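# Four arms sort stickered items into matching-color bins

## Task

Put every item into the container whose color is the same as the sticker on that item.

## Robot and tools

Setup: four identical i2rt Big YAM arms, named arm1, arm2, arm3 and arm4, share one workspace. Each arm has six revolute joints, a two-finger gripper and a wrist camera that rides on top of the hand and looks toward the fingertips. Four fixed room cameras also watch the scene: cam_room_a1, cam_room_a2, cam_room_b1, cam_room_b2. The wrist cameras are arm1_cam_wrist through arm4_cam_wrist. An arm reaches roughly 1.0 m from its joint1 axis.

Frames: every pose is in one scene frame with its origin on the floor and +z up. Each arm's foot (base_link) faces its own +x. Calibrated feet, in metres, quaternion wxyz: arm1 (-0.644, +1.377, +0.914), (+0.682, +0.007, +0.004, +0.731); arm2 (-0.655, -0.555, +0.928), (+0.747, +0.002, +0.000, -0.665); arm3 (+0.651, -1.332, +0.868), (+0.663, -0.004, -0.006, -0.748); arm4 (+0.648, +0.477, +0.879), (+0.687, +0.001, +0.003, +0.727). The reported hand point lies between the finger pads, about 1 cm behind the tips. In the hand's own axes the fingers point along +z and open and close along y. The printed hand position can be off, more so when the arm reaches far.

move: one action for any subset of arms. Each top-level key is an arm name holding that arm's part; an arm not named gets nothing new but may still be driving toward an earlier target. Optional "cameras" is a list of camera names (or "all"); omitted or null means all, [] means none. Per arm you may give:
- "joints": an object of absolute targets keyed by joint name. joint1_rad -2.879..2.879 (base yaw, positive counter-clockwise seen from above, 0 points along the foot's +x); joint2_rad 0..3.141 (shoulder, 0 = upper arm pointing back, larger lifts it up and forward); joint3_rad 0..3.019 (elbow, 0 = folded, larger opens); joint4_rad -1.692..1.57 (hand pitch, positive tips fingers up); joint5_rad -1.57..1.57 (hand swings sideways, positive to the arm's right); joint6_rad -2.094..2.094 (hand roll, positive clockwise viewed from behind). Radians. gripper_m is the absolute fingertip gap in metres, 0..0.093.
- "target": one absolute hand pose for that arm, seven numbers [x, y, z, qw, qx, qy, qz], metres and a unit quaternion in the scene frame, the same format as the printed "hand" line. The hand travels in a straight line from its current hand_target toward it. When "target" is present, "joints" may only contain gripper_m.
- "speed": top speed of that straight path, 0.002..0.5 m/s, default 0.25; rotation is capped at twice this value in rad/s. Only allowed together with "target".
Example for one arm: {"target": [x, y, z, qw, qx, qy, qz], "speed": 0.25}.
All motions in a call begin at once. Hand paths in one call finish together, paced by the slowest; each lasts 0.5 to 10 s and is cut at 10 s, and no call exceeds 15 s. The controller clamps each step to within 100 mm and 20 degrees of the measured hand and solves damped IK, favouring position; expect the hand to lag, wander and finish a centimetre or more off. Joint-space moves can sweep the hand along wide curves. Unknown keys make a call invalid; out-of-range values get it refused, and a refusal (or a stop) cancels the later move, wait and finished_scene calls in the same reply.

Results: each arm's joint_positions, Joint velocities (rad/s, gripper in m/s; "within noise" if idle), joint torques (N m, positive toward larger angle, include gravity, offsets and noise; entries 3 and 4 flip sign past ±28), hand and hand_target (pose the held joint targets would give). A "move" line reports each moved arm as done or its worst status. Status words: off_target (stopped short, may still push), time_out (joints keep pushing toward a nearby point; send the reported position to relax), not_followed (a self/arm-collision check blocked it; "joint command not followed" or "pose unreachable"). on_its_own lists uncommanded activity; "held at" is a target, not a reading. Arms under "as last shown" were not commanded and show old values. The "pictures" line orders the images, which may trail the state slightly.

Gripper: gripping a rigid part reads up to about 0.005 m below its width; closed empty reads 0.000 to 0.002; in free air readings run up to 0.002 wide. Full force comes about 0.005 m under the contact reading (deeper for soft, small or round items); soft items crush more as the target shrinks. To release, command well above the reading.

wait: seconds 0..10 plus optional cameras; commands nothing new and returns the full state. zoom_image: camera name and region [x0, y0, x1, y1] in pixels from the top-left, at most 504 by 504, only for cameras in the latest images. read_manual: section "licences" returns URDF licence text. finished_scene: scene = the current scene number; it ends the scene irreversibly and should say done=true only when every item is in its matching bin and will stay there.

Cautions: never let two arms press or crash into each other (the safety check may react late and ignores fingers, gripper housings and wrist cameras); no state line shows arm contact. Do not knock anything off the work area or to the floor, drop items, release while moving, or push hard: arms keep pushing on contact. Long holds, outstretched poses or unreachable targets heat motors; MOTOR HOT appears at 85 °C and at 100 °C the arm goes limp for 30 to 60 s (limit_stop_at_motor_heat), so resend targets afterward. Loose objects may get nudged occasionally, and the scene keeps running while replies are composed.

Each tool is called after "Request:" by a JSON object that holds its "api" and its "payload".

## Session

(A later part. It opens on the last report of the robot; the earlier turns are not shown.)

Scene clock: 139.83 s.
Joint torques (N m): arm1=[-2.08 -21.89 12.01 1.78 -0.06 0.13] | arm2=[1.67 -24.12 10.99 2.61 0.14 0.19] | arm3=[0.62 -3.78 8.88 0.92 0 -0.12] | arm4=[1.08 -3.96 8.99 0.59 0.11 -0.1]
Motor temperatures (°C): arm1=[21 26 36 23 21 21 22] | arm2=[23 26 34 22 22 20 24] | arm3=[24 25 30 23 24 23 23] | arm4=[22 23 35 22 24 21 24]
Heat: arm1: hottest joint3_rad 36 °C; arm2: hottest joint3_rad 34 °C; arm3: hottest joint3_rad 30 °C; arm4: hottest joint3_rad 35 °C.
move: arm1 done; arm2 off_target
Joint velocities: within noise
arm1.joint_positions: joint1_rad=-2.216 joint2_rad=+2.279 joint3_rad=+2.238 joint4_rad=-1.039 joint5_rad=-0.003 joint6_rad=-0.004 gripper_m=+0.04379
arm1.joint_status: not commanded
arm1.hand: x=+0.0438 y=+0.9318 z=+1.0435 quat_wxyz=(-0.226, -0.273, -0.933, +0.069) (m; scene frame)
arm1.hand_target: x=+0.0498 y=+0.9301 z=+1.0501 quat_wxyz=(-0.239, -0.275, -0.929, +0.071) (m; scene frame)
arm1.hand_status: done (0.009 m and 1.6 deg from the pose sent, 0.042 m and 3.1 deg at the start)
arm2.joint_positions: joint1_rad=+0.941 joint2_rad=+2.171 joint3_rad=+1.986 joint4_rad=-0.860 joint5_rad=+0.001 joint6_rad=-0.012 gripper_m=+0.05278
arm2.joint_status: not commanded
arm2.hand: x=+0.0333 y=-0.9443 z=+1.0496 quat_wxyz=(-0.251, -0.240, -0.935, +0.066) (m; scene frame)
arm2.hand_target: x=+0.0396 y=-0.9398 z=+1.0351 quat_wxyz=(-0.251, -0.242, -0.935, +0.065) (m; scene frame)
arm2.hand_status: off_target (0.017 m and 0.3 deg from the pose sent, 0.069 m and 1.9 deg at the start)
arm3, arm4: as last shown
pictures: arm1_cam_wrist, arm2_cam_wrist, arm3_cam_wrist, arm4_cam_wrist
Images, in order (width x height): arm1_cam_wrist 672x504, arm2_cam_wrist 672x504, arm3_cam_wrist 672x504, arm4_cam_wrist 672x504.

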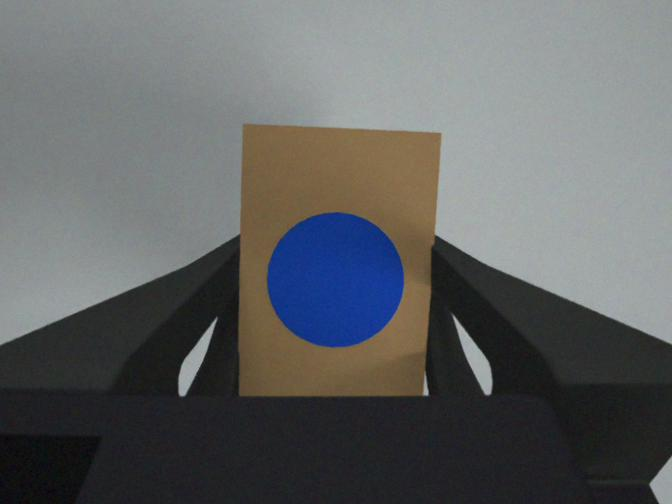

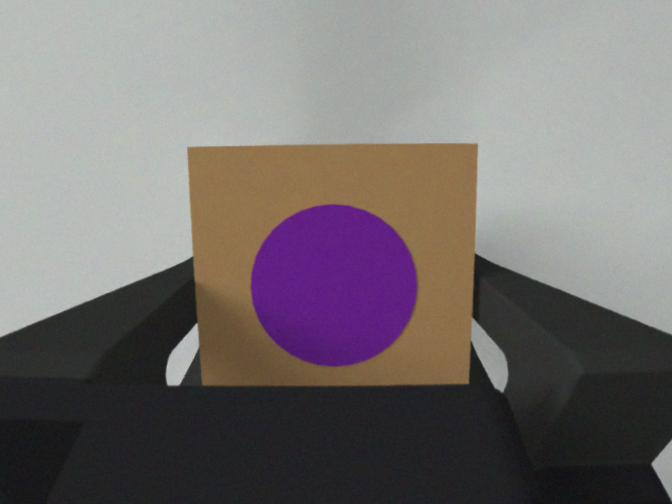

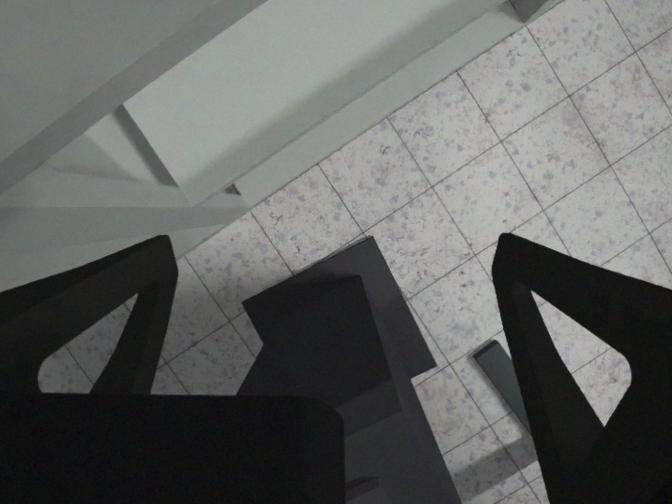

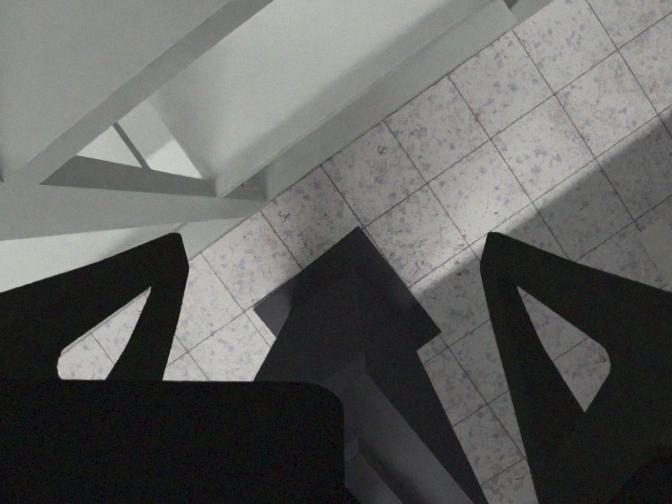

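Request:
{"api": "move", "payload": {"arm1": {"target":[0.05,0.93,1.028,0.239,0.275,0.9285,-0.0709],"speed":0.1}, "arm2": {"target":[0.04,-0.94,1.012,0.2506,0.2419,0.9351,-0.0648],"speed":0.1}, "cameras": []}}

Request:
{"api": "move", "payload": {"arm1": {"target":[0.05,0.93,1.017,0.239,0.275,0.9285,-0.0709],"speed":0.1}, "arm2": {"target":[0.04,-0.94,1.0,0.2506,0.2419,0.9351,-0.0648],"speed":0.1}, "cameras": ["arm2_cam_wrist"]}}

Scene clock: 145.43 s.
Joint torques (N m): arm1=[-1.2 -21.01 11.62 1.91 -0.05 0.11] | arm2=[1.55 -23.12 10.39 2.69 0.14 0.19] | arm3=[0.73 -3.72 8.91 0.95 0 -0.11] | arm4=[0.85 -3.66 9.1 0.64 0.09 -0.07]
Motor temperatures (°C): arm1=[21 27 36 23 21 21 22] | arm2=[23 27 34 22 22 20 24] | arm3=[24 25 30 23 24 23 23] | arm4=[22 23 35 22 24 21 24]
Heat: arm1: hottest joint3_rad 36 °C; arm2: hottest joint3_rad 34 °C; arm3: hottest joint3_rad 30 °C; arm4: hottest joint3_rad 35 °C.
move: arm1 done; arm2 off_target
Joint velocities: within noise
arm1.joint_positions: joint1_rad=-2.216 joint2_rad=+2.279 joint3_rad=+2.196 joint4_rad=-0.987 joint5_rad=-0.003 joint6_rad=-0.004 gripper_m=+0.04379
arm1.joint_status: not commanded
arm1.hand: x=+0.0445 y=+0.9312 z=+1.0283 quat_wxyz=(-0.230, -0.273, -0.932, +0.070) (m; scene frame)
arm1.hand_target: x=+0.0499 y=+0.9300 z=+1.0281 quat_wxyz=(-0.239, -0.275, -0.929, +0.071) (m; scene frame)
arm1.hand_status: done (0.006 m and 1.1 deg from the pose sent, 0.017 m and 1.6 deg at the start)
arm2.joint_positions: joint1_rad=+0.941 joint2_rad=+2.176 joint3_rad=+1.958 joint4_rad=-0.810 joint5_rad=+0.001 joint6_rad=-0.012 gripper_m=+0.05278
arm2.joint_status: not commanded
arm2.hand: x=+0.0352 y=-0.9453 z=+1.0380 quat_wxyz=(-0.259, -0.240, -0.933, +0.068) (m; scene frame)
arm2.hand_target: x=+0.0391 y=-0.9396 z=+1.0124 quat_wxyz=(-0.251, -0.242, -0.935, +0.065) (m; scene frame)
arm2.hand_status: off_target (0.027 m and 1.1 deg from the pose sent, 0.038 m and 0.3 deg at the start)
arm3, arm4: as last shown
pictures: none
No camera images: "cameras" was empty.

Scene clock: 146.40 s.
Joint torques (N m): arm1=[-1.26 -20.89 11.67 1.95 0.02 0.12] | arm2=[1.55 -23.3 10.3 2.71 0.14 0.19] | arm3=[0.62 -3.96 8.88 0.91 0 -0.1] | arm4=[1.38 -3.96 9.13 0.57 0.11 -0.08]
Motor temperatures (°C): arm1=[21 27 36 23 21 21 22] | arm2=[23 27 34 22 22 20 24] | arm3=[24 25 30 23 24 23 23] | arm4=[22 23 35 22 24 21 24]
Heat: arm1: hottest joint3_rad 36 °C; arm2: hottest joint3_rad 34 °C; arm3: hottest joint3_rad 30 °C; arm4: hottest joint3_rad 35 °C.
move: arm1 done; arm2 off_target
Joint velocities: within noise
arm1.joint_positions: joint1_rad=-2.216 joint2_rad=+2.279 joint3_rad=+2.175 joint4_rad=-0.961 joint5_rad=-0.003 joint6_rad=-0.004 gripper_m=+0.04379
arm1.joint_status: not commanded
arm1.hand: x=+0.0447 y=+0.9310 z=+1.0212 quat_wxyz=(-0.233, -0.273, -0.931, +0.071) (m; scene frame)
arm1.hand_target: x=+0.0498 y=+0.9301 z=+1.0170 quat_wxyz=(-0.239, -0.275, -0.929, +0.071) (m; scene frame)
arm1.hand_status: done (0.007 m and 0.8 deg from the pose sent, 0.013 m and 1.1 deg at the start)
arm2.joint_positions: joint1_rad=+0.941 joint2_rad=+2.186 joint3_rad=+1.942 joint4_rad=-0.786 joint5_rad=+0.001 joint6_rad=-0.012 gripper_m=+0.05278
arm2.joint_status: not commanded
arm2.hand: x=+0.0356 y=-0.9455 z=+1.0262 quat_wxyz=(-0.259, -0.240, -0.933, +0.068) (m; scene frame)
arm2.hand_target: x=+0.0390 y=-0.9396 z=+1.0002 quat_wxyz=(-0.250, -0.242, -0.935, +0.065) (m; scene frame)
arm2.hand_status: off_target (0.027 m and 1.1 deg from the pose sent, 0.039 m and 1.1 deg at the start)
arm3, arm4: as last shown
pictures: arm2_cam_wrist
Images, in order (width x height): arm2_cam_wrist 672x504.

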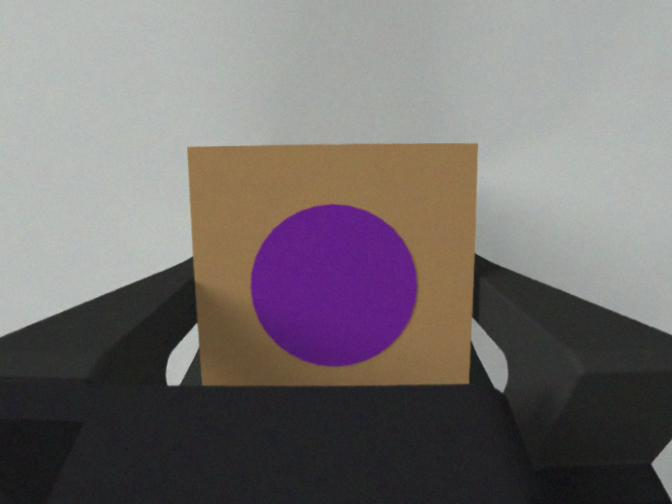

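Request:
{"api": "move", "payload": {"arm1": {"target":[0.05,0.93,1.003,0.239,0.275,0.9285,-0.0709],"speed":0.1}, "arm2": {"target":[0.04,-0.94,0.986,0.2506,0.2419,0.9351,-0.0648],"speed":0.1}, "cameras": []}}

Request:
{"api": "move", "payload": {"arm1": {"target":[0.05,0.93,0.991,0.239,0.275,0.9285,-0.0709],"speed":0.1}, "arm2": {"target":[0.04,-0.94,0.974,0.2506,0.2419,0.9351,-0.0648],"speed":0.1}, "cameras": ["arm1_cam_wrist","arm2_cam_wrist"]}}

Scene clock: 153.43 s.
Joint torques (N m): arm1=[-1.61 -20.89 10.58 1.8 0.01 0.13] | arm2=[1.49 -22.77 10.15 2.62 0.11 0.19] | arm3=[0.73 -3.9 8.85 0.96 0 -0.11] | arm4=[1.26 -3.49 9.06 0.59 0.09 -0.06]
Motor temperatures (°C): arm1=[21 27 36 23 21 21 22] | arm2=[23 27 34 22 22 20 24] | arm3=[24 24 31 23 24 23 23] | arm4=[22 23 36 22 24 21 24]
Heat: arm1: hottest joint3_rad 36 °C; arm2: hottest joint3_rad 34 °C; arm3: hottest joint3_rad 31 °C; arm4: hottest joint3_rad 36 °C.
move: arm1 off_target; arm2 off_target
Joint velocities: within noise
arm1.joint_positions: joint1_rad=-2.216 joint2_rad=+2.279 joint3_rad=+2.162 joint4_rad=-0.929 joint5_rad=-0.004 joint6_rad=-0.003 gripper_m=+0.04379
arm1.joint_status: not commanded
arm1.hand: x=+0.0477 y=+0.9292 z=+1.0184 quat_wxyz=(-0.241, -0.272, -0.929, +0.073) (m; scene frame)
arm1.hand_target: x=+0.0497 y=+0.9302 z=+1.0032 quat_wxyz=(-0.239, -0.275, -0.929, +0.071) (m; scene frame)
arm1.hand_status: off_target (0.016 m and 0.5 deg from the pose sent, 0.019 m and 0.8 deg at the start)
arm2.joint_positions: joint1_rad=+0.941 joint2_rad=+2.192 joint3_rad=+1.927 joint4_rad=-0.754 joint5_rad=+0.002 joint6_rad=-0.012 gripper_m=+0.05278
arm2.joint_status: not commanded
arm2.hand: x=+0.0369 y=-0.9463 z=+1.0171 quat_wxyz=(-0.263, -0.239, -0.932, +0.070) (m; scene frame)
arm2.hand_target: x=+0.0388 y=-0.9396 z=+0.9865 quat_wxyz=(-0.251, -0.242, -0.935, +0.065) (m; scene frame)
arm2.hand_status: off_target (0.032 m and 1.6 deg from the pose sent, 0.041 m and 1.1 deg at the start)
arm3, arm4: as last shown
pictures: none
No camera images: "cameras" was empty.

Scene clock: 154.40 s.
Joint torques (N m): arm1=[-1.44 -19.9 9.47 1.83 0.01 0.1] | arm2=[1.55 -22.01 9.43 2.65 0.13 0.19] | arm3=[0.73 -3.9 8.88 0.92 0 -0.11] | arm4=[1.2 -3.66 9.01 0.72 0.11 -0.09]
Motor temperatures (°C): arm1=[21 28 36 23 21 21 22] | arm2=[23 27 34 22 22 20 24] | arm3=[24 24 31 23 24 23 23] | arm4=[22 23 36 22 24 21 24]
Heat: arm1: hottest joint3_rad 36 °C; arm2: hottest joint3_rad 34 °C; arm3: hottest joint3_rad 31 °C; arm4: hottest joint3_rad 36 °C.
move: arm1 off_target; arm2 off_target
Joint velocities: within noise
arm1.joint_positions: joint1_rad=-2.216 joint2_rad=+2.279 joint3_rad=+2.154 joint4_rad=-0.903 joint5_rad=-0.005 joint6_rad=-0.002 gripper_m=+0.04379
arm1.joint_status: not commanded
arm1.hand: x=+0.0506 y=+0.9275 z=+1.0174 quat_wxyz=(-0.250, -0.272, -0.926, +0.075) (m; scene frame)
arm1.hand_target: x=+0.0494 y=+0.9303 z=+0.9914 quat_wxyz=(-0.239, -0.275, -0.929, +0.071) (m; scene frame)
arm1.hand_status: off_target (0.026 m and 1.4 deg from the pose sent, 0.027 m and 0.5 deg at the start)
arm2.joint_positions: joint1_rad=+0.941 joint2_rad=+2.192 joint3_rad=+1.920 joint4_rad=-0.730 joint5_rad=+0.002 joint6_rad=-0.012 gripper_m=+0.05278
arm2.joint_status: not commanded
arm2.hand: x=+0.0394 y=-0.9477 z=+1.0167 quat_wxyz=(-0.271, -0.239, -0.930, +0.072) (m; scene frame)
arm2.hand_target: x=+0.0381 y=-0.9392 z=+0.9750 quat_wxyz=(-0.250, -0.242, -0.935, +0.065) (m; scene frame)
arm2.hand_status: off_target (0.043 m and 2.6 deg from the pose sent, 0.044 m and 1.6 deg at the start)
arm3, arm4: as last shown
pictures: arm1_cam_wrist, arm2_cam_wrist
Images, in order (width x height): arm1_cam_wrist 672x504, arm2_cam_wrist 672x504.

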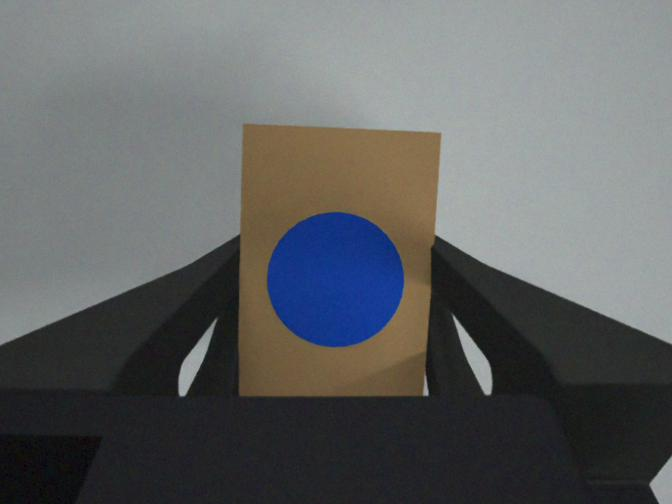

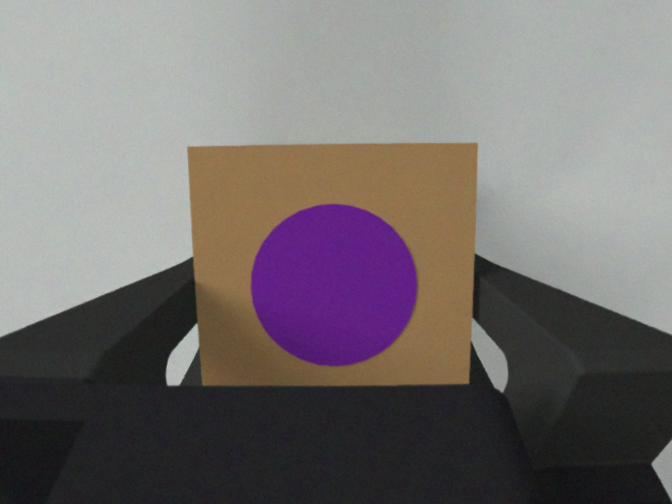

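Request:
{"api": "move", "payload": {"arm1": {"joints":{"gripper_m":0.088}}, "arm2": {"joints":{"gripper_m":0.092}}, "cameras": []}}

Request:
{"api": "move", "payload": {"arm1": {"target":[0.04,0.936,1.13,0.239,0.275,0.9285,-0.0709],"speed":0.15}, "arm2": {"target":[0.025,-0.932,1.13,0.2506,0.2419,0.9351,-0.0648],"speed":0.15}, "cameras": ["arm1_cam_wrist","arm2_cam_wrist"]}}

Request:
{"api": "move", "payload": {"arm1": {"target":[-0.37,1.196,1.17,0.239,0.275,0.9285,-0.0709],"speed":0.4}, "arm2": {"target":[-0.37,-0.717,1.17,0.2506,0.2419,0.9351,-0.0648],"speed":0.4}, "cameras": []}}

Scene clock: 162.47 s.
Joint torques (N m): arm1=[-1.44 -20.07 11.36 1.58 0.03 0.06] | arm2=[1.61 -22.48 9.78 2.5 0.05 0.18] | arm3=[0.5 -3.78 8.87 0.95 0 -0.11] | arm4=[1.08 -3.96 9.1 0.76 0.12 -0.06]
Motor temperatures (°C): arm1=[21 28 35 23 21 21 22] | arm2=[23 27 34 22 22 20 24] | arm3=[24 24 31 23 24 23 23] | arm4=[22 23 36 22 24 21 24]
Heat: arm1: hottest joint3_rad 35 °C; arm2: hottest joint3_rad 34 °C; arm3: hottest joint3_rad 31 °C; arm4: hottest joint3_rad 36 °C.
move: arm1 done; arm2 done
Joint velocities: within noise
arm1.joint_positions: joint1_rad=-2.216 joint2_rad=+2.284 joint3_rad=+2.133 joint4_rad=-0.897 joint5_rad=-0.004 joint6_rad=+0.002 gripper_m=+0.08797
arm1.joint_status: all done
arm1.hand: x=+0.0462 y=+0.9293 z=+1.0039 quat_wxyz=(-0.241, -0.275, -0.928, +0.072) (m; scene frame)
arm1.hand_target: x=+0.0494 y=+0.9305 z=+0.9914 quat_wxyz=(-0.239, -0.275, -0.929, +0.071) (m; scene frame)
arm1.hand_status: not commanded
arm2.joint_positions: joint1_rad=+0.941 joint2_rad=+2.197 joint3_rad=+1.915 joint4_rad=-0.726 joint5_rad=+0.003 joint6_rad=-0.010 gripper_m=+0.09194
arm2.joint_status: all done
arm2.hand: x=+0.0385 y=-0.9475 z=+1.0115 quat_wxyz=(-0.268, -0.240, -0.930, +0.072) (m; scene frame)
arm2.hand_target: x=+0.0381 y=-0.9392 z=+0.9750 quat_wxyz=(-0.250, -0.242, -0.935, +0.065) (m; scene frame)
arm2.hand_status: not commanded
arm3, arm4: as last shown
pictures: none
No camera images: "cameras" was empty.

Scene clock: 164.23 s.
Joint torques (N m): arm1=[-2.61 -22.01 16.44 0.81 -0.01 0.04] | arm2=[1.55 -24.82 15.72 1.11 0.03 0.16] | arm3=[0.79 -3.96 8.91 0.92 0 -0.11] | arm4=[0.97 -3.66 8.94 0.72 0.11 -0.08]
Motor temperatures (°C): arm1=[21 28 35 23 21 21 22] | arm2=[23 27 34 22 22 20 24] | arm3=[24 24 31 23 24 23 23] | arm4=[22 23 36 22 24 21 24]
Heat: arm1: hottest joint3_rad 35 °C; arm2: hottest joint3_rad 34 °C; arm3: hottest joint3_rad 31 °C; arm4: hottest joint3_rad 36 °C.
move: arm1 off_target; arm2 off_target
Joint velocities: within noise
arm1.joint_positions: joint1_rad=-2.216 joint2_rad=+2.243 joint3_rad=+2.319 joint4_rad=-1.183 joint5_rad=-0.004 joint6_rad=+0.005 gripper_m=+0.08797
arm1.joint_status: not commanded
arm1.hand: x=+0.0313 y=+0.9397 z=+1.0957 quat_wxyz=(-0.213, -0.278, -0.934, +0.064) (m; scene frame)
arm1.hand_target: x=+0.0387 y=+0.9370 z=+1.1299 quat_wxyz=(-0.240, -0.275, -0.928, +0.071) (m; scene frame)
arm1.hand_status: off_target (0.036 m and 3.1 deg from the pose sent, 0.126 m and 0.3 deg at the start)
arm2.joint_positions: joint1_rad=+0.941 joint2_rad=+2.096 joint3_rad=+2.023 joint4_rad=-1.009 joint5_rad=+0.003 joint6_rad=-0.008 gripper_m=+0.09194
arm2.joint_status: not commanded
arm2.hand: x=+0.0123 y=-0.9332 z=+1.1072 quat_wxyz=(-0.234, -0.243, -0.939, +0.062) (m; scene frame)
arm2.hand_target: x=+0.0240 y=-0.9315 z=+1.1299 quat_wxyz=(-0.251, -0.242, -0.935, +0.065) (m; scene frame)
arm2.hand_status: off_target (0.026 m and 2.0 deg from the pose sent, 0.120 m and 2.3 deg at the start)
arm3, arm4: as last shown
pictures: arm1_cam_wrist, arm2_cam_wrist
Images, in order (width x height): arm1_cam_wrist 672x504, arm2_cam_wrist 672x504.

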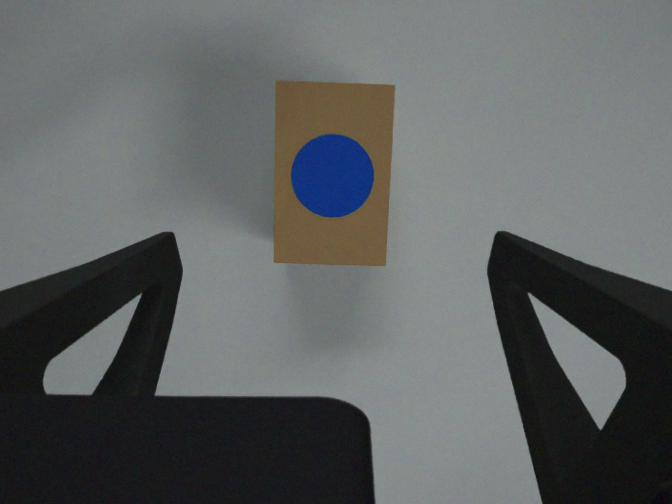

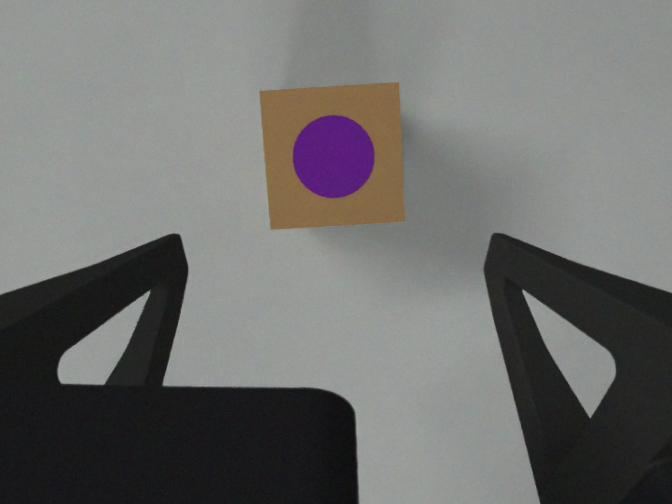

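Scene clock: 166.30 s.
Joint torques (N m): arm1=[-2.9 -0.38 11.44 0.76 -0.03 -0.06] | arm2=[0.85 -3.84 10.32 1.24 -0.14 0.09] | arm3=[0.79 -3.9 8.87 0.95 -0.01 -0.11] | arm4=[0.85 -3.84 9.05 0.69 0.08 -0.09]
Motor temperatures (°C): arm1=[21 28 35 23 21 21 22] | arm2=[23 27 34 22 22 20 24] | arm3=[24 24 31 23 24 23 23] | arm4=[22 23 36 22 24 21 24]
Heat: arm1: hottest joint3_rad 35 °C; arm2: hottest joint3_rad 34 °C; arm3: hottest joint3_rad 31 °C; arm4: hottest joint3_rad 36 °C.
move: arm1 done; arm2 off_target
Joint velocities: within noise
arm1.joint_positions: joint1_rad=-2.226 joint2_rad=+0.837 joint3_rad=+0.885 joint4_rad=-1.083 joint5_rad=-0.014 joint6_rad=-0.007 gripper_m=+0.08797
arm1.joint_status: not commanded
arm1.hand: x=-0.3672 y=+1.1980 z=+1.1734 quat_wxyz=(-0.248, -0.274, -0.927, +0.072) (m; scene frame)
arm1.hand_target: x=-0.3700 y=+1.1961 z=+1.1700 quat_wxyz=(-0.239, -0.275, -0.929, +0.071) (m; scene frame)
arm1.hand_status: done (0.005 m and 1.0 deg from the pose sent, 0.482 m and 3.1 deg at the start)
arm2.joint_positions: joint1_rad=+0.941 joint2_rad=+0.837 joint3_rad=+0.851 joint4_rad=-1.021 joint5_rad=+0.003 joint6_rad=-0.008 gripper_m=+0.09194
arm2.joint_status: not commanded
arm2.hand: x=-0.3667 y=-0.7200 z=+1.1832 quat_wxyz=(-0.269, -0.241, -0.930, +0.072) (m; scene frame)
arm2.hand_target: x=-0.3701 y=-0.7170 z=+1.1702 quat_wxyz=(-0.251, -0.242, -0.935, +0.065) (m; scene frame)
arm2.hand_status: off_target (0.014 m and 2.4 deg from the pose sent, 0.444 m and 2.0 deg at the start)
arm3.joint_positions: joint1_rad=-2.011 joint2_rad=+0.844 joint3_rad=+0.887 joint4_rad=-1.057 joint5_rad=+0.001 joint6_rad=+0.006 gripper_m=+0.09401
arm3.joint_status: not commanded
arm3.hand: x=+0.3695 y=-1.1507 z=+1.1311 quat_wxyz=(+0.069, -0.924, +0.271, +0.262) (m; scene frame)
arm3.hand_target: x=+0.3722 y=-1.1490 z=+1.1259 quat_wxyz=(+0.069, -0.925, +0.273, +0.255) (m; scene frame)
arm3.hand_status: not commanded
arm4.joint_positions: joint1_rad=+0.900 joint2_rad=+0.844 joint3_rad=+0.881 joint4_rad=-1.054 joint5_rad=-0.001 joint6_rad=+0.013 gripper_m=+0.09400
arm4.joint_status: not commanded
arm4.hand: x=+0.3781 y=+0.6699 z=+1.1433 quat_wxyz=(-0.078, +0.915, -0.297, -0.263) (m; scene frame)
arm4.hand_target: x=+0.3788 y=+0.6695 z=+1.1411 quat_wxyz=(-0.079, +0.918, -0.292, -0.257) (m; scene frame)
arm4.hand_status: not commanded
pictures: none
No camera images: "cameras" was empty.

Request:
{"api": "move", "payload": {"arm3": {"target":[0.08,-0.97,1.15,-0.0648,0.9351,-0.2418,-0.2506],"speed":0.35}, "arm4": {"target":[0.09,0.89,1.15,-0.0735,0.9261,-0.2743,-0.2481],"speed":0.35}, "cameras": ["arm3_cam_wrist","arm4_cam_wrist"]}}

Scene clock: 172.87 s.
Joint torques (N m): arm1=[-2.32 -0.62 11.55 0.83 -0.09 -0.1] | arm2=[0.79 -3.66 10.32 1.26 -0.15 0.09] | arm3=[1.26 -21.01 14.09 0.55 -0.1 -0.13] | arm4=[0.21 -20.25 12.81 0.5 -0.1 -0.08]
Motor temperatures (°C): arm1=[21 27 36 23 21 21 22] | arm2=[23 27 33 22 22 20 24] | arm3=[24 24 31 23 24 23 23] | arm4=[22 23 36 22 24 21 24]
Heat: arm1: hottest joint3_rad 36 °C; arm2: hottest joint3_rad 33 °C; arm3: hottest joint3_rad 31 °C; arm4: hottest joint3_rad 36 °C.
move: arm3 off_target; arm4 off_target
Joint velocities: within noise
arm1, arm2: as last shown
arm3.joint_positions: joint1_rad=-2.011 joint2_rad=+1.777 joint3_rad=+1.753 joint4_rad=-1.064 joint5_rad=-0.017 joint6_rad=-0.048 gripper_m=+0.09401
arm3.joint_status: not commanded
arm3.hand: x=+0.0891 y=-0.9781 z=+1.1220 quat_wxyz=(+0.058, -0.940, +0.246, +0.228) (m; scene frame)
arm3.hand_target: x=+0.0813 y=-0.9708 z=+1.1500 quat_wxyz=(+0.065, -0.935, +0.242, +0.251) (m; scene frame)
arm3.hand_status: off_target (0.030 m and 2.8 deg from the pose sent, 0.342 m and 3.8 deg at the start)
arm4.joint_positions: joint1_rad=+0.881 joint2_rad=+1.833 joint3_rad=+1.803 joint4_rad=-1.053 joint5_rad=-0.023 joint6_rad=-0.045 gripper_m=+0.09400
arm4.joint_status: not commanded
arm4.hand: x=+0.0967 y=+0.8792 z=+1.1303 quat_wxyz=(-0.067, +0.929, -0.279, -0.233) (m; scene frame)
arm4.hand_target: x=+0.0908 y=+0.8893 z=+1.1501 quat_wxyz=(-0.074, +0.926, -0.274, -0.249) (m; scene frame)
arm4.hand_status: off_target (0.023 m and 2.0 deg from the pose sent, 0.363 m and 3.4 deg at the start)
pictures: arm3_cam_wrist, arm4_cam_wrist
Images, in order (width x height): arm3_cam_wrist 672x504, arm4_cam_wrist 672x504.

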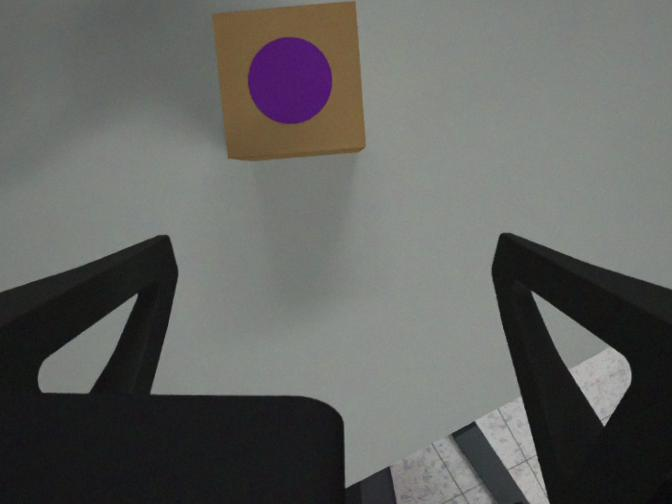

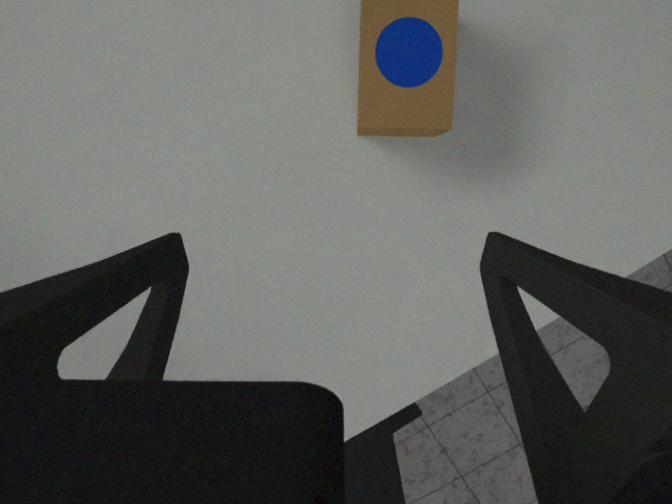

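Request:
{"api": "move", "payload": {"arm3": {"target":[0.0195,-0.958,1.08,-0.056,0.943,-0.209,-0.2527],"speed":0.15}, "arm4": {"target":[0.0445,0.9585,1.08,-0.0767,0.9225,-0.2864,-0.2472],"speed":0.15}, "cameras": ["arm3_cam_wrist","arm4_cam_wrist"]}}

Scene clock: 190.37 s.
Joint torques (N m): arm1=[-2.32 -0.32 11.6 0.68 -0.01 -0.03] | arm2=[0.91 -3.78 10.36 1.29 -0.13 0.09] | arm3=[2.37 -22.65 13.9 1.43 -0.11 -0.13] | arm4=[0.79 -23.06 12.88 1.06 -0.09 -0.07]
Motor temperatures (°C): arm1=[21 26 36 23 21 21 22] | arm2=[23 26 32 22 22 20 24] | arm3=[24 25 31 23 24 23 23] | arm4=[22 24 40 22 24 21 24]
Heat: arm1: hottest joint3_rad 36 °C; arm2: hottest joint3_rad 32 °C; arm3: hottest joint3_rad 31 °C; arm4: hottest joint3_rad 40 °C.
move: arm3 off_target; arm4 off_target
Joint velocities: within noise
arm1, arm2: as last shown
arm1.hand_target: x=-0.3700 y=+1.1961 z=+1.1700 quat_wxyz=(-0.239, -0.275, -0.928, +0.071) (m; scene frame)
arm3.joint_positions: joint1_rad=-2.004 joint2_rad=+1.944 joint3_rad=+1.824 joint4_rad=-0.985 joint5_rad=-0.040 joint6_rad=-0.088 gripper_m=+0.09401
arm3.joint_status: not commanded
arm3.hand: x=+0.0411 y=-0.9597 z=+1.0547 quat_wxyz=(+0.048, -0.948, +0.222, +0.223) (m; scene frame)
arm3.hand_target: x=+0.0212 y=-0.9591 z=+1.0802 quat_wxyz=(+0.056, -0.943, +0.209, +0.253) (m; scene frame)
arm3.hand_status: off_target (0.033 m and 3.8 deg from the pose sent, 0.084 m and 5.1 deg at the start)
arm4.joint_positions: joint1_rad=+0.840 joint2_rad=+2.066 joint3_rad=+1.992 joint4_rad=-1.022 joint5_rad=-0.029 joint6_rad=-0.055 gripper_m=+0.09400
arm4.joint_status: not commanded
arm4.hand: x=+0.0566 y=+0.9459 z=+1.0645 quat_wxyz=(-0.068, +0.926, -0.294, -0.226) (m; scene frame)
arm4.hand_target: x=+0.0455 y=+0.9576 z=+1.0802 quat_wxyz=(-0.077, +0.922, -0.286, -0.247) (m; scene frame)
arm4.hand_status: off_target (0.023 m and 2.8 deg from the pose sent, 0.107 m and 2.2 deg at the start)
pictures: arm3_cam_wrist, arm4_cam_wrist
Images, in order (width x height): arm3_cam_wrist 672x504, arm4_cam_wrist 672x504.

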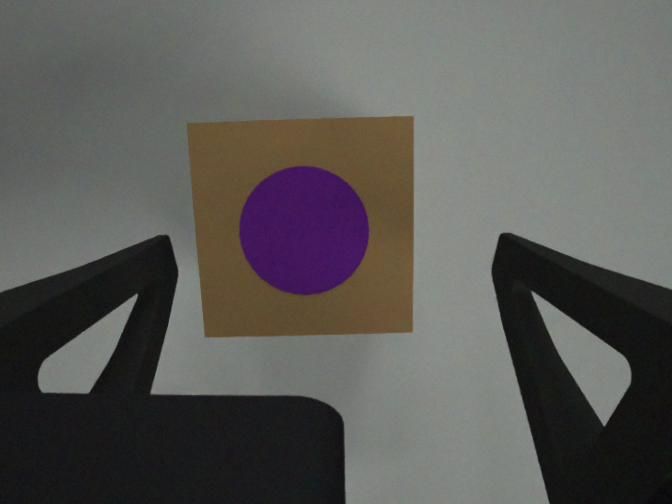

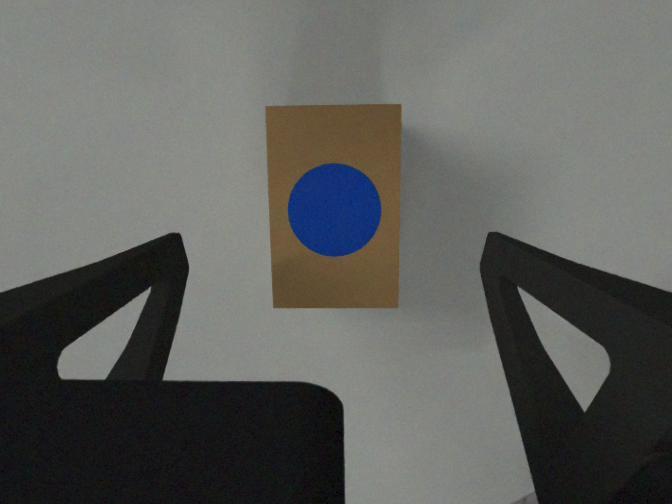

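Request:
{"api": "move", "payload": {"arm3": {"target":[0.012,-0.9636,1.045,-0.0527,0.9456,-0.1967,-0.2534],"speed":0.1}, "arm4": {"target":[0.0386,0.9627,1.02,-0.0752,0.9242,-0.2808,-0.2476],"speed":0.1}, "cameras": ["arm3_cam_wrist","arm4_cam_wrist"]}}

Scene clock: 205.73 s.
Joint torques (N m): arm1=[-2.84 -1.32 11.52 0.8 -0.01 -0.01] | arm2=[0.79 -3.84 10.33 1.25 -0.14 0.1] | arm3=[2.37 -22.3 9.77 1.61 -0.12 -0.12] | arm4=[0.73 -23.24 9.39 1.39 -0.06 -0.1]
Motor temperatures (°C): arm1=[21 26 36 23 21 21 22] | arm2=[23 26 32 22 22 20 23] | arm3=[24 26 34 23 24 23 23] | arm4=[22 25 42 22 24 21 24]
Heat: arm1: hottest joint3_rad 36 °C; arm2: hottest joint3_rad 32 °C; arm3: hottest joint3_rad 34 °C; arm4: hottest joint3_rad 42 °C.
move: arm3 off_target; arm4 off_target
Joint velocities: within noise
arm1, arm2: as last shown
arm1.hand_target: x=-0.3701 y=+1.1961 z=+1.1700 quat_wxyz=(-0.239, -0.275, -0.928, +0.071) (m; scene frame)
arm3.joint_positions: joint1_rad=-1.995 joint2_rad=+1.962 joint3_rad=+1.824 joint4_rad=-0.910 joint5_rad=-0.048 joint6_rad=-0.102 gripper_m=+0.09401
arm3.joint_status: not commanded
arm3.hand: x=+0.0225 y=-0.9574 z=+1.0508 quat_wxyz=(+0.054, -0.944, +0.208, +0.250) (m; scene frame)
arm3.hand_target: x=+0.0123 y=-0.9639 z=+1.0450 quat_wxyz=(+0.053, -0.946, +0.197, +0.253) (m; scene frame)
arm3.hand_status: off_target (0.014 m and 1.3 deg from the pose sent, 0.031 m and 4.5 deg at the start)
arm4.joint_positions: joint1_rad=+0.840 joint2_rad=+2.107 joint3_rad=+1.957 joint4_rad=-0.902 joint5_rad=-0.036 joint6_rad=-0.067 gripper_m=+0.09400
arm4.joint_status: not commanded
arm4.hand: x=+0.0412 y=+0.9564 z=+1.0312 quat_wxyz=(-0.074, +0.923, -0.285, -0.247) (m; scene frame)
arm4.hand_target: x=+0.0389 y=+0.9623 z=+1.0201 quat_wxyz=(-0.075, +0.924, -0.281, -0.248) (m; scene frame)
arm4.hand_status: off_target (0.013 m and 0.6 deg from the pose sent, 0.051 m and 3.0 deg at the start)
pictures: arm3_cam_wrist, arm4_cam_wrist
Images, in order (width x height): arm3_cam_wrist 672x504, arm4_cam_wrist 672x504.

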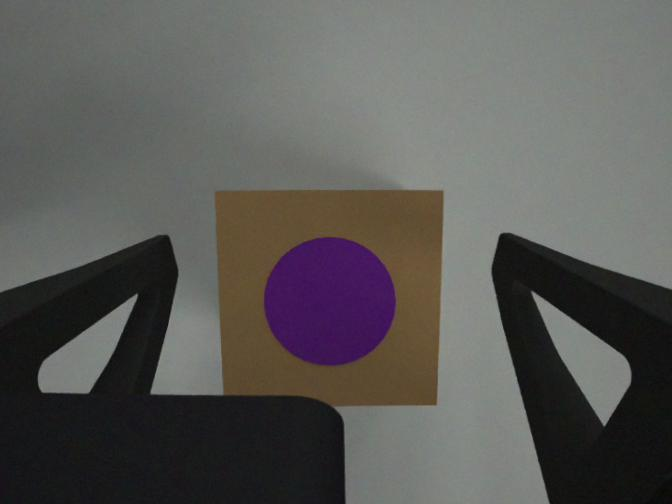

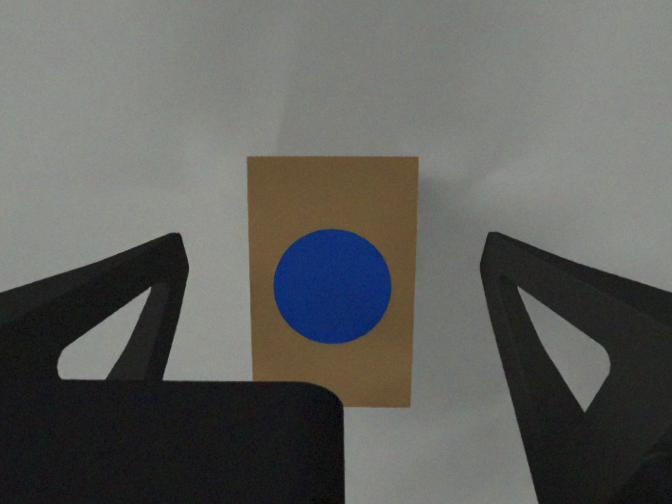

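Request:
{"api": "move", "payload": {"arm3": {"target":[0.0224,-0.97,1.021,-0.0527,0.9456,-0.1967,-0.2534],"speed":0.1}, "arm4": {"target":[0.0465,0.9563,0.992,-0.0752,0.9242,-0.2808,-0.2476],"speed":0.1}, "cameras": ["arm3_cam_wrist","arm4_cam_wrist"]}}

Scene clock: 215.73 s.
Joint torques (N m): arm1=[-2.96 -0.85 11.37 0.9 -0.04 -0.09] | arm2=[0.91 -3.78 10.33 1.26 -0.14 0.1] | arm3=[2.26 -23.65 8.43 1.54 -0.1 -0.12] | arm4=[0.5 -23.59 7.62 1.43 -0.07 -0.05]
Motor temperatures (°C): arm1=[21 25 36 23 21 21 22] | arm2=[23 26 32 22 22 20 23] | arm3=[24 27 34 23 24 23 23] | arm4=[22 26 40 22 24 21 24]
Heat: arm1: hottest joint3_rad 36 °C; arm2: hottest joint3_rad 32 °C; arm3: hottest joint3_rad 34 °C; arm4: hottest joint3_rad 40 °C.
move: arm3 done; arm4 off_target
Joint velocities: within noise
arm1, arm2: as last shown
arm3.joint_positions: joint1_rad=-1.995 joint2_rad=+1.960 joint3_rad=+1.743 joint4_rad=-0.834 joint5_rad=-0.049 joint6_rad=-0.103 gripper_m=+0.09401
arm3.joint_status: not commanded
arm3.hand: x=+0.0278 y=-0.9615 z=+1.0212 quat_wxyz=(+0.053, -0.945, +0.207, +0.249) (m; scene frame)
arm3.hand_target: x=+0.0224 y=-0.9701 z=+1.0212 quat_wxyz=(+0.053, -0.946, +0.197, +0.253) (m; scene frame)
arm3.hand_status: done (0.010 m and 1.3 deg from the pose sent, 0.032 m and 1.3 deg at the start)
arm4.joint_positions: joint1_rad=+0.840 joint2_rad=+2.100 joint3_rad=+1.884 joint4_rad=-0.817 joint5_rad=-0.037 joint6_rad=-0.070 gripper_m=+0.09400
arm4.joint_status: not commanded
arm4.hand: x=+0.0431 y=+0.9546 z=+1.0108 quat_wxyz=(-0.078, +0.921, -0.283, -0.256) (m; scene frame)
arm4.hand_target: x=+0.0468 y=+0.9562 z=+0.9922 quat_wxyz=(-0.075, +0.924, -0.281, -0.248) (m; scene frame)
arm4.hand_status: off_target (0.019 m and 1.1 deg from the pose sent, 0.040 m and 0.6 deg at the start)
pictures: arm3_cam_wrist, arm4_cam_wrist
Images, in order (width x height): arm3_cam_wrist 672x504, arm4_cam_wrist 672x504.

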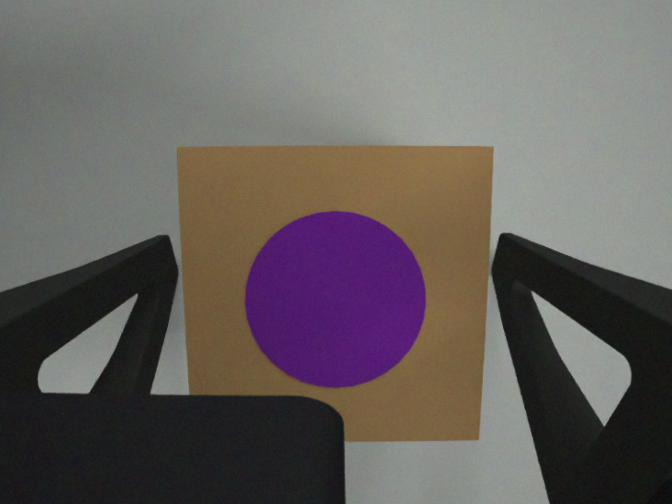

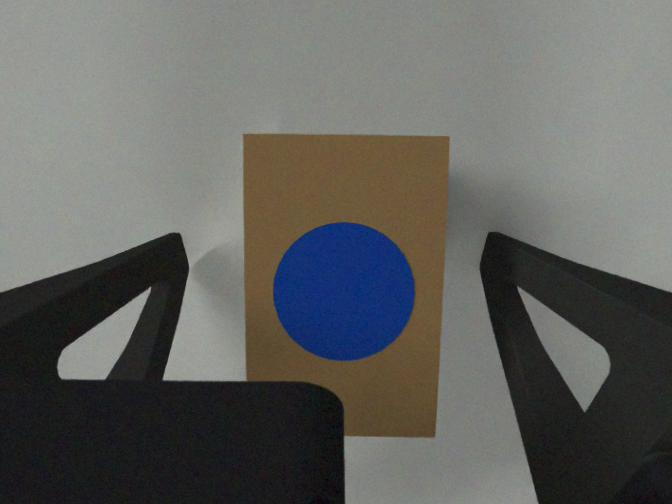

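Request:
{"api": "move", "payload": {"arm3": {"joints":{"gripper_m":0.0465}}, "arm4": {"joints":{"gripper_m":0.036}}, "cameras": []}}

Request:
{"api": "move", "payload": {"arm3": {"target":[0.035,-0.97,1.14,-0.0527,0.9456,-0.1967,-0.2534],"speed":0.15}, "arm4": {"target":[0.055,0.945,1.13,-0.0752,0.9242,-0.2808,-0.2476],"speed":0.15}, "cameras": ["arm3_cam_wrist","arm4_cam_wrist"]}}

Scene clock: 220.23 s.
Joint torques (N m): arm1=[-2.84 -0.44 11.52 0.9 -0.06 -0.08] | arm2=[0.91 -3.78 10.33 1.28 -0.14 0.08] | arm3=[2.26 -23.47 8.43 1.55 -0.08 -0.12] | arm4=[1.2 -23.82 7.82 1.02 -0.07 -0.05]
Motor temperatures (°C): arm1=[20 25 36 23 21 21 22] | arm2=[23 26 32 22 22 20 23] | arm3=[24 26 33 23 24 23 23] | arm4=[22 26 39 22 24 21 24]
Heat: arm1: hottest joint3_rad 36 °C; arm2: hottest joint3_rad 32 °C; arm3: hottest joint3_rad 33 °C; arm4: hottest joint3_rad 39 °C.
move: arm3 off_target; arm4 off_target
Joint velocities: within noise
arm1, arm2: as last shown
arm3.joint_positions: joint1_rad=-1.995 joint2_rad=+1.960 joint3_rad=+1.743 joint4_rad=-0.834 joint5_rad=-0.049 joint6_rad=-0.103 gripper_m=+0.05270
arm3.joint_status: gripper_m off_target (ended at +0.05273, target +0.04650)
arm3.hand: x=+0.0278 y=-0.9616 z=+1.0212 quat_wxyz=(+0.053, -0.945, +0.207, +0.249) (m; scene frame)
arm3.hand_target: x=+0.0225 y=-0.9701 z=+1.0212 quat_wxyz=(+0.053, -0.946, +0.197, +0.253) (m; scene frame)
arm3.hand_status: not commanded
arm4.joint_positions: joint1_rad=+0.828 joint2_rad=+2.100 joint3_rad=+1.882 joint4_rad=-0.810 joint5_rad=-0.037 joint6_rad=-0.072 gripper_m=+0.04409
arm4.joint_status: gripper_m off_target (ended at +0.04412, target +0.03600)
arm4.hand: x=+0.0480 y=+0.9623 z=+1.0107 quat_wxyz=(-0.080, +0.919, -0.287, -0.258) (m; scene frame)
arm4.hand_target: x=+0.0468 y=+0.9561 z=+0.9921 quat_wxyz=(-0.075, +0.924, -0.281, -0.248) (m; scene frame)
arm4.hand_status: not commanded
pictures: none
No camera images: "cameras" was empty.

Scene clock: 221.90 s.
Joint torques (N m): arm1=[-2.26 -0.91 11.64 1.03 -0.06 -0.05] | arm2=[0.91 -3.78 10.32 1.24 -0.14 0.09] | arm3=[1.96 -23.12 13.87 0.68 -0.13 -0.13] | arm4=[2.02 -24.76 12.37 0.44 0.04 0.02]
Motor temperatures (°C): arm1=[20 25 37 23 21 21 22] | arm2=[23 26 32 22 22 20 23] | arm3=[24 26 33 23 24 23 23] | arm4=[22 27 39 22 24 21 25]
Heat: arm1: hottest joint3_rad 37 °C; arm2: hottest joint3_rad 32 °C; arm3: hottest joint3_rad 33 °C; arm4: hottest joint3_rad 39 °C.
move: arm3 off_target; arm4 off_target
Joint velocities: within noise
arm1, arm2: as last shown
arm3.joint_positions: joint1_rad=-1.995 joint2_rad=+1.899 joint3_rad=+1.893 joint4_rad=-1.094 joint5_rad=-0.052 joint6_rad=-0.109 gripper_m=+0.05270
arm3.joint_status: not commanded
arm3.hand: x=+0.0461 y=-0.9720 z=+1.1076 quat_wxyz=(+0.045, -0.951, +0.205, +0.227) (m; scene frame)
arm3.hand_target: x=+0.0364 y=-0.9708 z=+1.1398 quat_wxyz=(+0.053, -0.946, +0.197, +0.254) (m; scene frame)
arm3.hand_status: off_target (0.034 m and 3.4 deg from the pose sent, 0.119 m and 1.3 deg at the start)
arm4.joint_positions: joint1_rad=+0.833 joint2_rad=+2.037 joint3_rad=+2.044 joint4_rad=-1.101 joint5_rad=-0.037 joint6_rad=-0.072 gripper_m=+0.04409
arm4.joint_status: not commanded
arm4.hand: x=+0.0646 y=+0.9442 z=+1.1029 quat_wxyz=(-0.068, +0.928, -0.288, -0.228) (m; scene frame)
arm4.hand_target: x=+0.0558 y=+0.9442 z=+1.1300 quat_wxyz=(-0.075, +0.924, -0.281, -0.248) (m; scene frame)
arm4.hand_status: off_target (0.029 m and 2.6 deg from the pose sent, 0.121 m and 1.6 deg at the start)
pictures: arm3_cam_wrist, arm4_cam_wrist
Images, in order (width x height): arm3_cam_wrist 672x504, arm4_cam_wrist 672x504.

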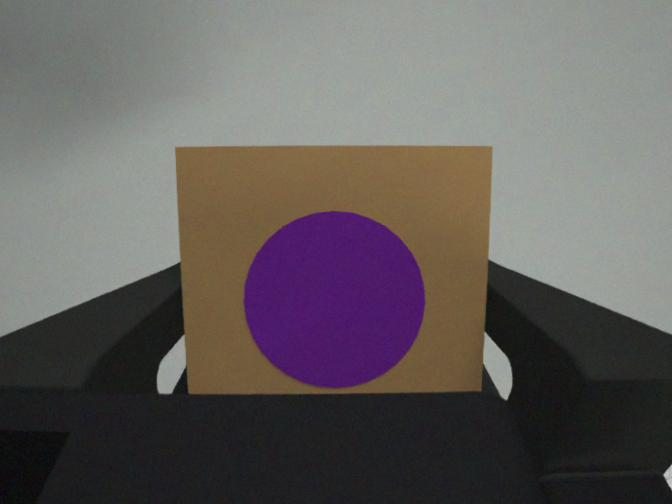

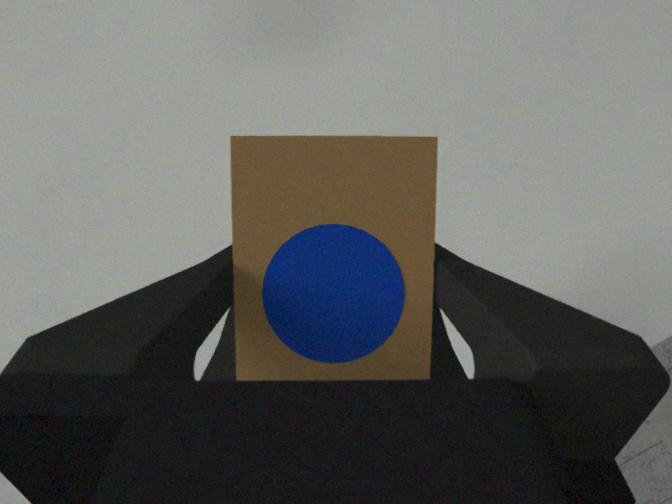

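Request:
{"api": "move", "payload": {"arm3": {"target":[0.37,-1.145,1.17,-0.0648,0.9351,-0.2418,-0.2506],"speed":0.4}, "arm4": {"target":[0.37,0.675,1.17,-0.0735,0.9261,-0.2743,-0.2481],"speed":0.4}, "cameras": []}}

Request:
{"api": "move", "payload": {"arm3": {"joints":{"joint1_rad":1.793,"joint2_rad":0.848,"joint3_rad":0.88,"joint4_rad":-1.06,"joint5_rad":0,"joint6_rad":0}}, "arm4": {"joints":{"joint1_rad":-1.889,"joint2_rad":0.848,"joint3_rad":0.88,"joint4_rad":-1.06,"joint5_rad":0,"joint6_rad":0}}, "cameras": []}}

Request:
{"api": "move", "payload": {"arm3": {"target":[1.12,-1.285,1.0,-0.2585,0.048,-0.9647,-0.0129],"speed":0.3}, "arm4": {"target":[1.095,0.358,1.0,0.2566,0.1261,0.9576,-0.0338],"speed":0.3}, "cameras": ["arm3_cam_wrist","arm4_cam_wrist"]}}

Scene clock: 236.03 s.
Joint torques (N m): arm1=[-2.43 -0.44 11.62 0.77 -0.01 -0.06] | arm2=[0.91 -3.78 10.35 1.25 -0.14 0.09] | arm3=[0.26 -4.19 9.22 0.84 -0.06 -0.01] | arm4=[0.97 -3.55 9.5 0.68 0.21 0.17]
Motor temperatures (°C): arm1=[20 25 37 23 21 21 22] | arm2=[23 25 32 22 22 20 23] | arm3=[24 26 33 23 24 23 24] | arm4=[22 27 42 22 24 21 25]
Heat: arm1: hottest joint3_rad 37 °C; arm2: hottest joint3_rad 32 °C; arm3: hottest joint3_rad 33 °C; arm4: hottest joint3_rad 42 °C.
move: arm3 done; arm4 done
Joint velocities: within noise
arm1, arm2: as last shown
arm3.joint_positions: joint1_rad=-2.028 joint2_rad=+0.873 joint3_rad=+1.018 joint4_rad=-1.173 joint5_rad=-0.033 joint6_rad=-0.084 gripper_m=+0.05270
arm3.joint_status: not commanded
arm3.hand: x=+0.3669 y=-1.1483 z=+1.1735 quat_wxyz=(+0.066, -0.936, +0.233, +0.256) (m; scene frame)
arm3.hand_target: x=+0.3700 y=-1.1451 z=+1.1701 quat_wxyz=(+0.065, -0.935, +0.242, +0.251) (m; scene frame)
arm3.hand_status: done (0.006 m and 1.2 deg from the pose sent, 0.372 m and 5.8 deg at the start)
arm4.joint_positions: joint1_rad=+0.887 joint2_rad=+0.887 joint3_rad=+0.981 joint4_rad=-1.131 joint5_rad=-0.022 joint6_rad=-0.056 gripper_m=+0.04409
arm4.joint_status: not commanded
arm4.hand: x=+0.3715 y=+0.6757 z=+1.1713 quat_wxyz=(-0.077, +0.926, -0.270, -0.254) (m; scene frame)
arm4.hand_target: x=+0.3700 y=+0.6750 z=+1.1701 quat_wxyz=(-0.074, +0.926, -0.274, -0.248) (m; scene frame)
arm4.hand_status: done (0.002 m and 0.9 deg from the pose sent, 0.413 m and 2.9 deg at the start)
pictures: none
No camera images: "cameras" was empty.

Scene clock: 238.93 s.
Joint torques (N m): arm1=[-3.25 -1.08 11.43 0.94 -0.07 -0.03] | arm2=[0.79 -3.72 10.33 1.26 -0.14 0.08] | arm3=[1.73 -4.78 9.77 1.48 0.09 0.01] | arm4=[0.85 -5.36 9.8 1.25 0.1 0.19]
Motor temperatures (°C): arm1=[20 25 37 23 21 21 22] | arm2=[23 25 32 22 22 20 23] | arm3=[24 26 33 23 24 23 24] | arm4=[22 27 41 22 24 21 25]
Heat: arm1: hottest joint3_rad 37 °C; arm2: hottest joint3_rad 32 °C; arm3: hottest joint3_rad 33 °C; arm4: hottest joint3_rad 41 °C.
move: arm3 done; arm4 done
Joint velocities: within noise
arm1.joint_positions: joint1_rad=-2.226 joint2_rad=+0.837 joint3_rad=+0.885 joint4_rad=-1.083 joint5_rad=-0.014 joint6_rad=-0.007 gripper_m=+0.08797
arm1.joint_status: not commanded
arm1.hand: x=-0.3672 y=+1.1980 z=+1.1734 quat_wxyz=(-0.248, -0.274, -0.927, +0.072) (m; scene frame)
arm1.hand_target: x=-0.3701 y=+1.1961 z=+1.1700 quat_wxyz=(-0.239, -0.275, -0.928, +0.071) (m; scene frame)
arm1.hand_status: not commanded
arm2.joint_positions: joint1_rad=+0.941 joint2_rad=+0.837 joint3_rad=+0.851 joint4_rad=-1.021 joint5_rad=+0.003 joint6_rad=-0.008 gripper_m=+0.09194
arm2.joint_status: not commanded
arm2.hand: x=-0.3667 y=-0.7200 z=+1.1832 quat_wxyz=(-0.269, -0.241, -0.930, +0.072) (m; scene frame)
arm2.hand_target: x=-0.3701 y=-0.7170 z=+1.1702 quat_wxyz=(-0.251, -0.242, -0.935, +0.065) (m; scene frame)
arm2.hand_status: not commanded
arm3.joint_positions: joint1_rad=+1.784 joint2_rad=+0.853 joint3_rad=+0.876 joint4_rad=-1.072 joint5_rad=-0.001 joint6_rad=-0.006 gripper_m=+0.05272
arm3.joint_status: all done
arm3.hand: x=+0.9776 y=-1.2981 z=+1.1234 quat_wxyz=(-0.258, +0.050, -0.965, -0.005) (m; scene frame)
arm3.hand_target: x=+0.9800 y=-1.2950 z=+1.1285 quat_wxyz=(-0.268, +0.051, -0.962, -0.007) (m; scene frame)
arm3.hand_status: not commanded
arm4.joint_positions: joint1_rad=-1.889 joint2_rad=+0.859 joint3_rad=+0.868 joint4_rad=-1.073 joint5_rad=+0.000 joint6_rad=-0.013 gripper_m=+0.04409
arm4.joint_status: all done
arm4.hand: x=+0.9650 y=+0.3931 z=+1.1282 quat_wxyz=(-0.247, -0.120, -0.961, +0.036) (m; scene frame)
arm4.hand_target: x=+0.9686 y=+0.3921 z=+1.1388 quat_wxyz=(-0.263, -0.125, -0.956, +0.037) (m; scene frame)
arm4.hand_status: not commanded
pictures: none
No camera images: "cameras" was empty.

Scene clock: 240.23 s.
Joint torques (N m): arm1=[-2.73 -0.97 11.4 0.76 -0.09 -0.07] | arm2=[0.73 -3.72 10.33 1.22 -0.13 0.09] | arm3=[0.97 -12.69 11.71 1.55 -0.07 0] | arm4=[0.97 -11.52 10.09 1.32 -0.05 0.17]
Motor temperatures (°C): arm1=[20 25 37 23 21 21 22] | arm2=[23 25 32 22 22 20 23] | arm3=[24 26 33 23 24 23 24] | arm4=[22 27 41 22 24 21 25]
Heat: arm1: hottest joint3_rad 37 °C; arm2: hottest joint3_rad 32 °C; arm3: hottest joint3_rad 33 °C; arm4: hottest joint3_rad 41 °C.
move: arm3 off_target; arm4 off_target
Joint velocities: within noise
arm1, arm2: as last shown
arm3.joint_positions: joint1_rad=+1.784 joint2_rad=+1.362 joint3_rad=+0.848 joint4_rad=-0.605 joint5_rad=-0.014 joint6_rad=-0.006 gripper_m=+0.05272
arm3.joint_status: not commanded
arm3.hand: x=+1.0983 y=-1.2867 z=+0.9732 quat_wxyz=(-0.223, +0.051, -0.973, -0.010) (m; scene frame)
arm3.hand_target: x=+1.1186 y=-1.2851 z=+1.0005 quat_wxyz=(-0.259, +0.048, -0.965, -0.013) (m; scene frame)
arm3.hand_status: off_target (0.035 m and 4.2 deg from the pose sent, 0.189 m and 0.9 deg at the start)
arm4.joint_positions: joint1_rad=-1.889 joint2_rad=+1.346 joint3_rad=+0.816 joint4_rad=-0.573 joint5_rad=-0.001 joint6_rad=-0.013 gripper_m=+0.04409
arm4.joint_status: not commanded
arm4.hand: x=+1.0769 y=+0.3627 z=+0.9794 quat_wxyz=(-0.227, -0.120, -0.966, +0.033) (m; scene frame)
arm4.hand_target: x=+1.0940 y=+0.3582 z=+1.0005 quat_wxyz=(-0.257, -0.126, -0.958, +0.034) (m; scene frame)
arm4.hand_status: off_target (0.028 m and 3.6 deg from the pose sent, 0.186 m and 1.4 deg at the start)
pictures: arm3_cam_wrist, arm4_cam_wrist
Images, in order (width x height): arm3_cam_wrist 672x504, arm4_cam_wrist 672x504.

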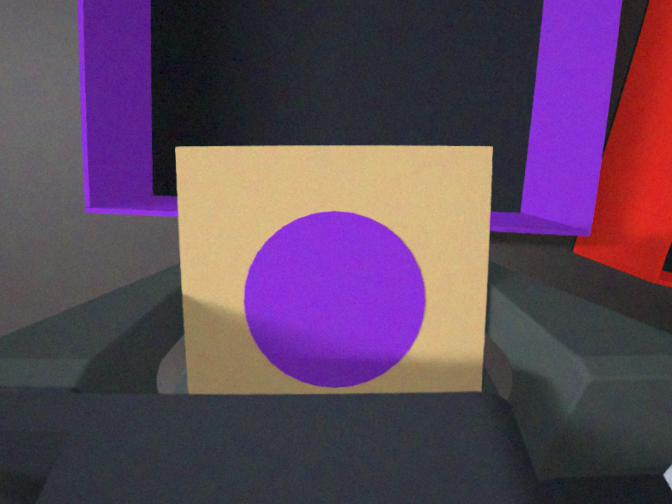

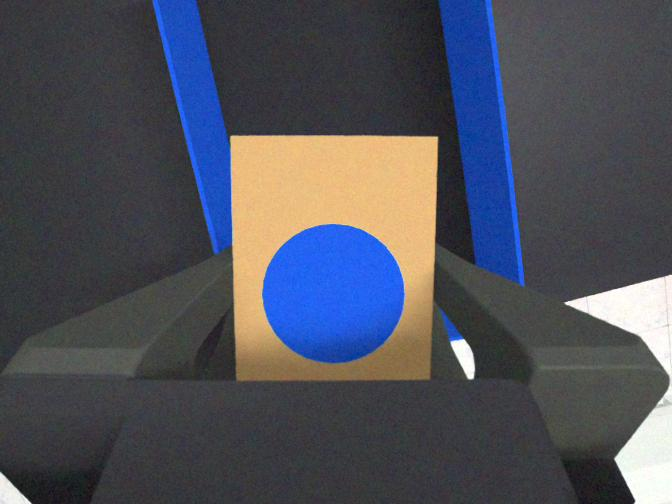

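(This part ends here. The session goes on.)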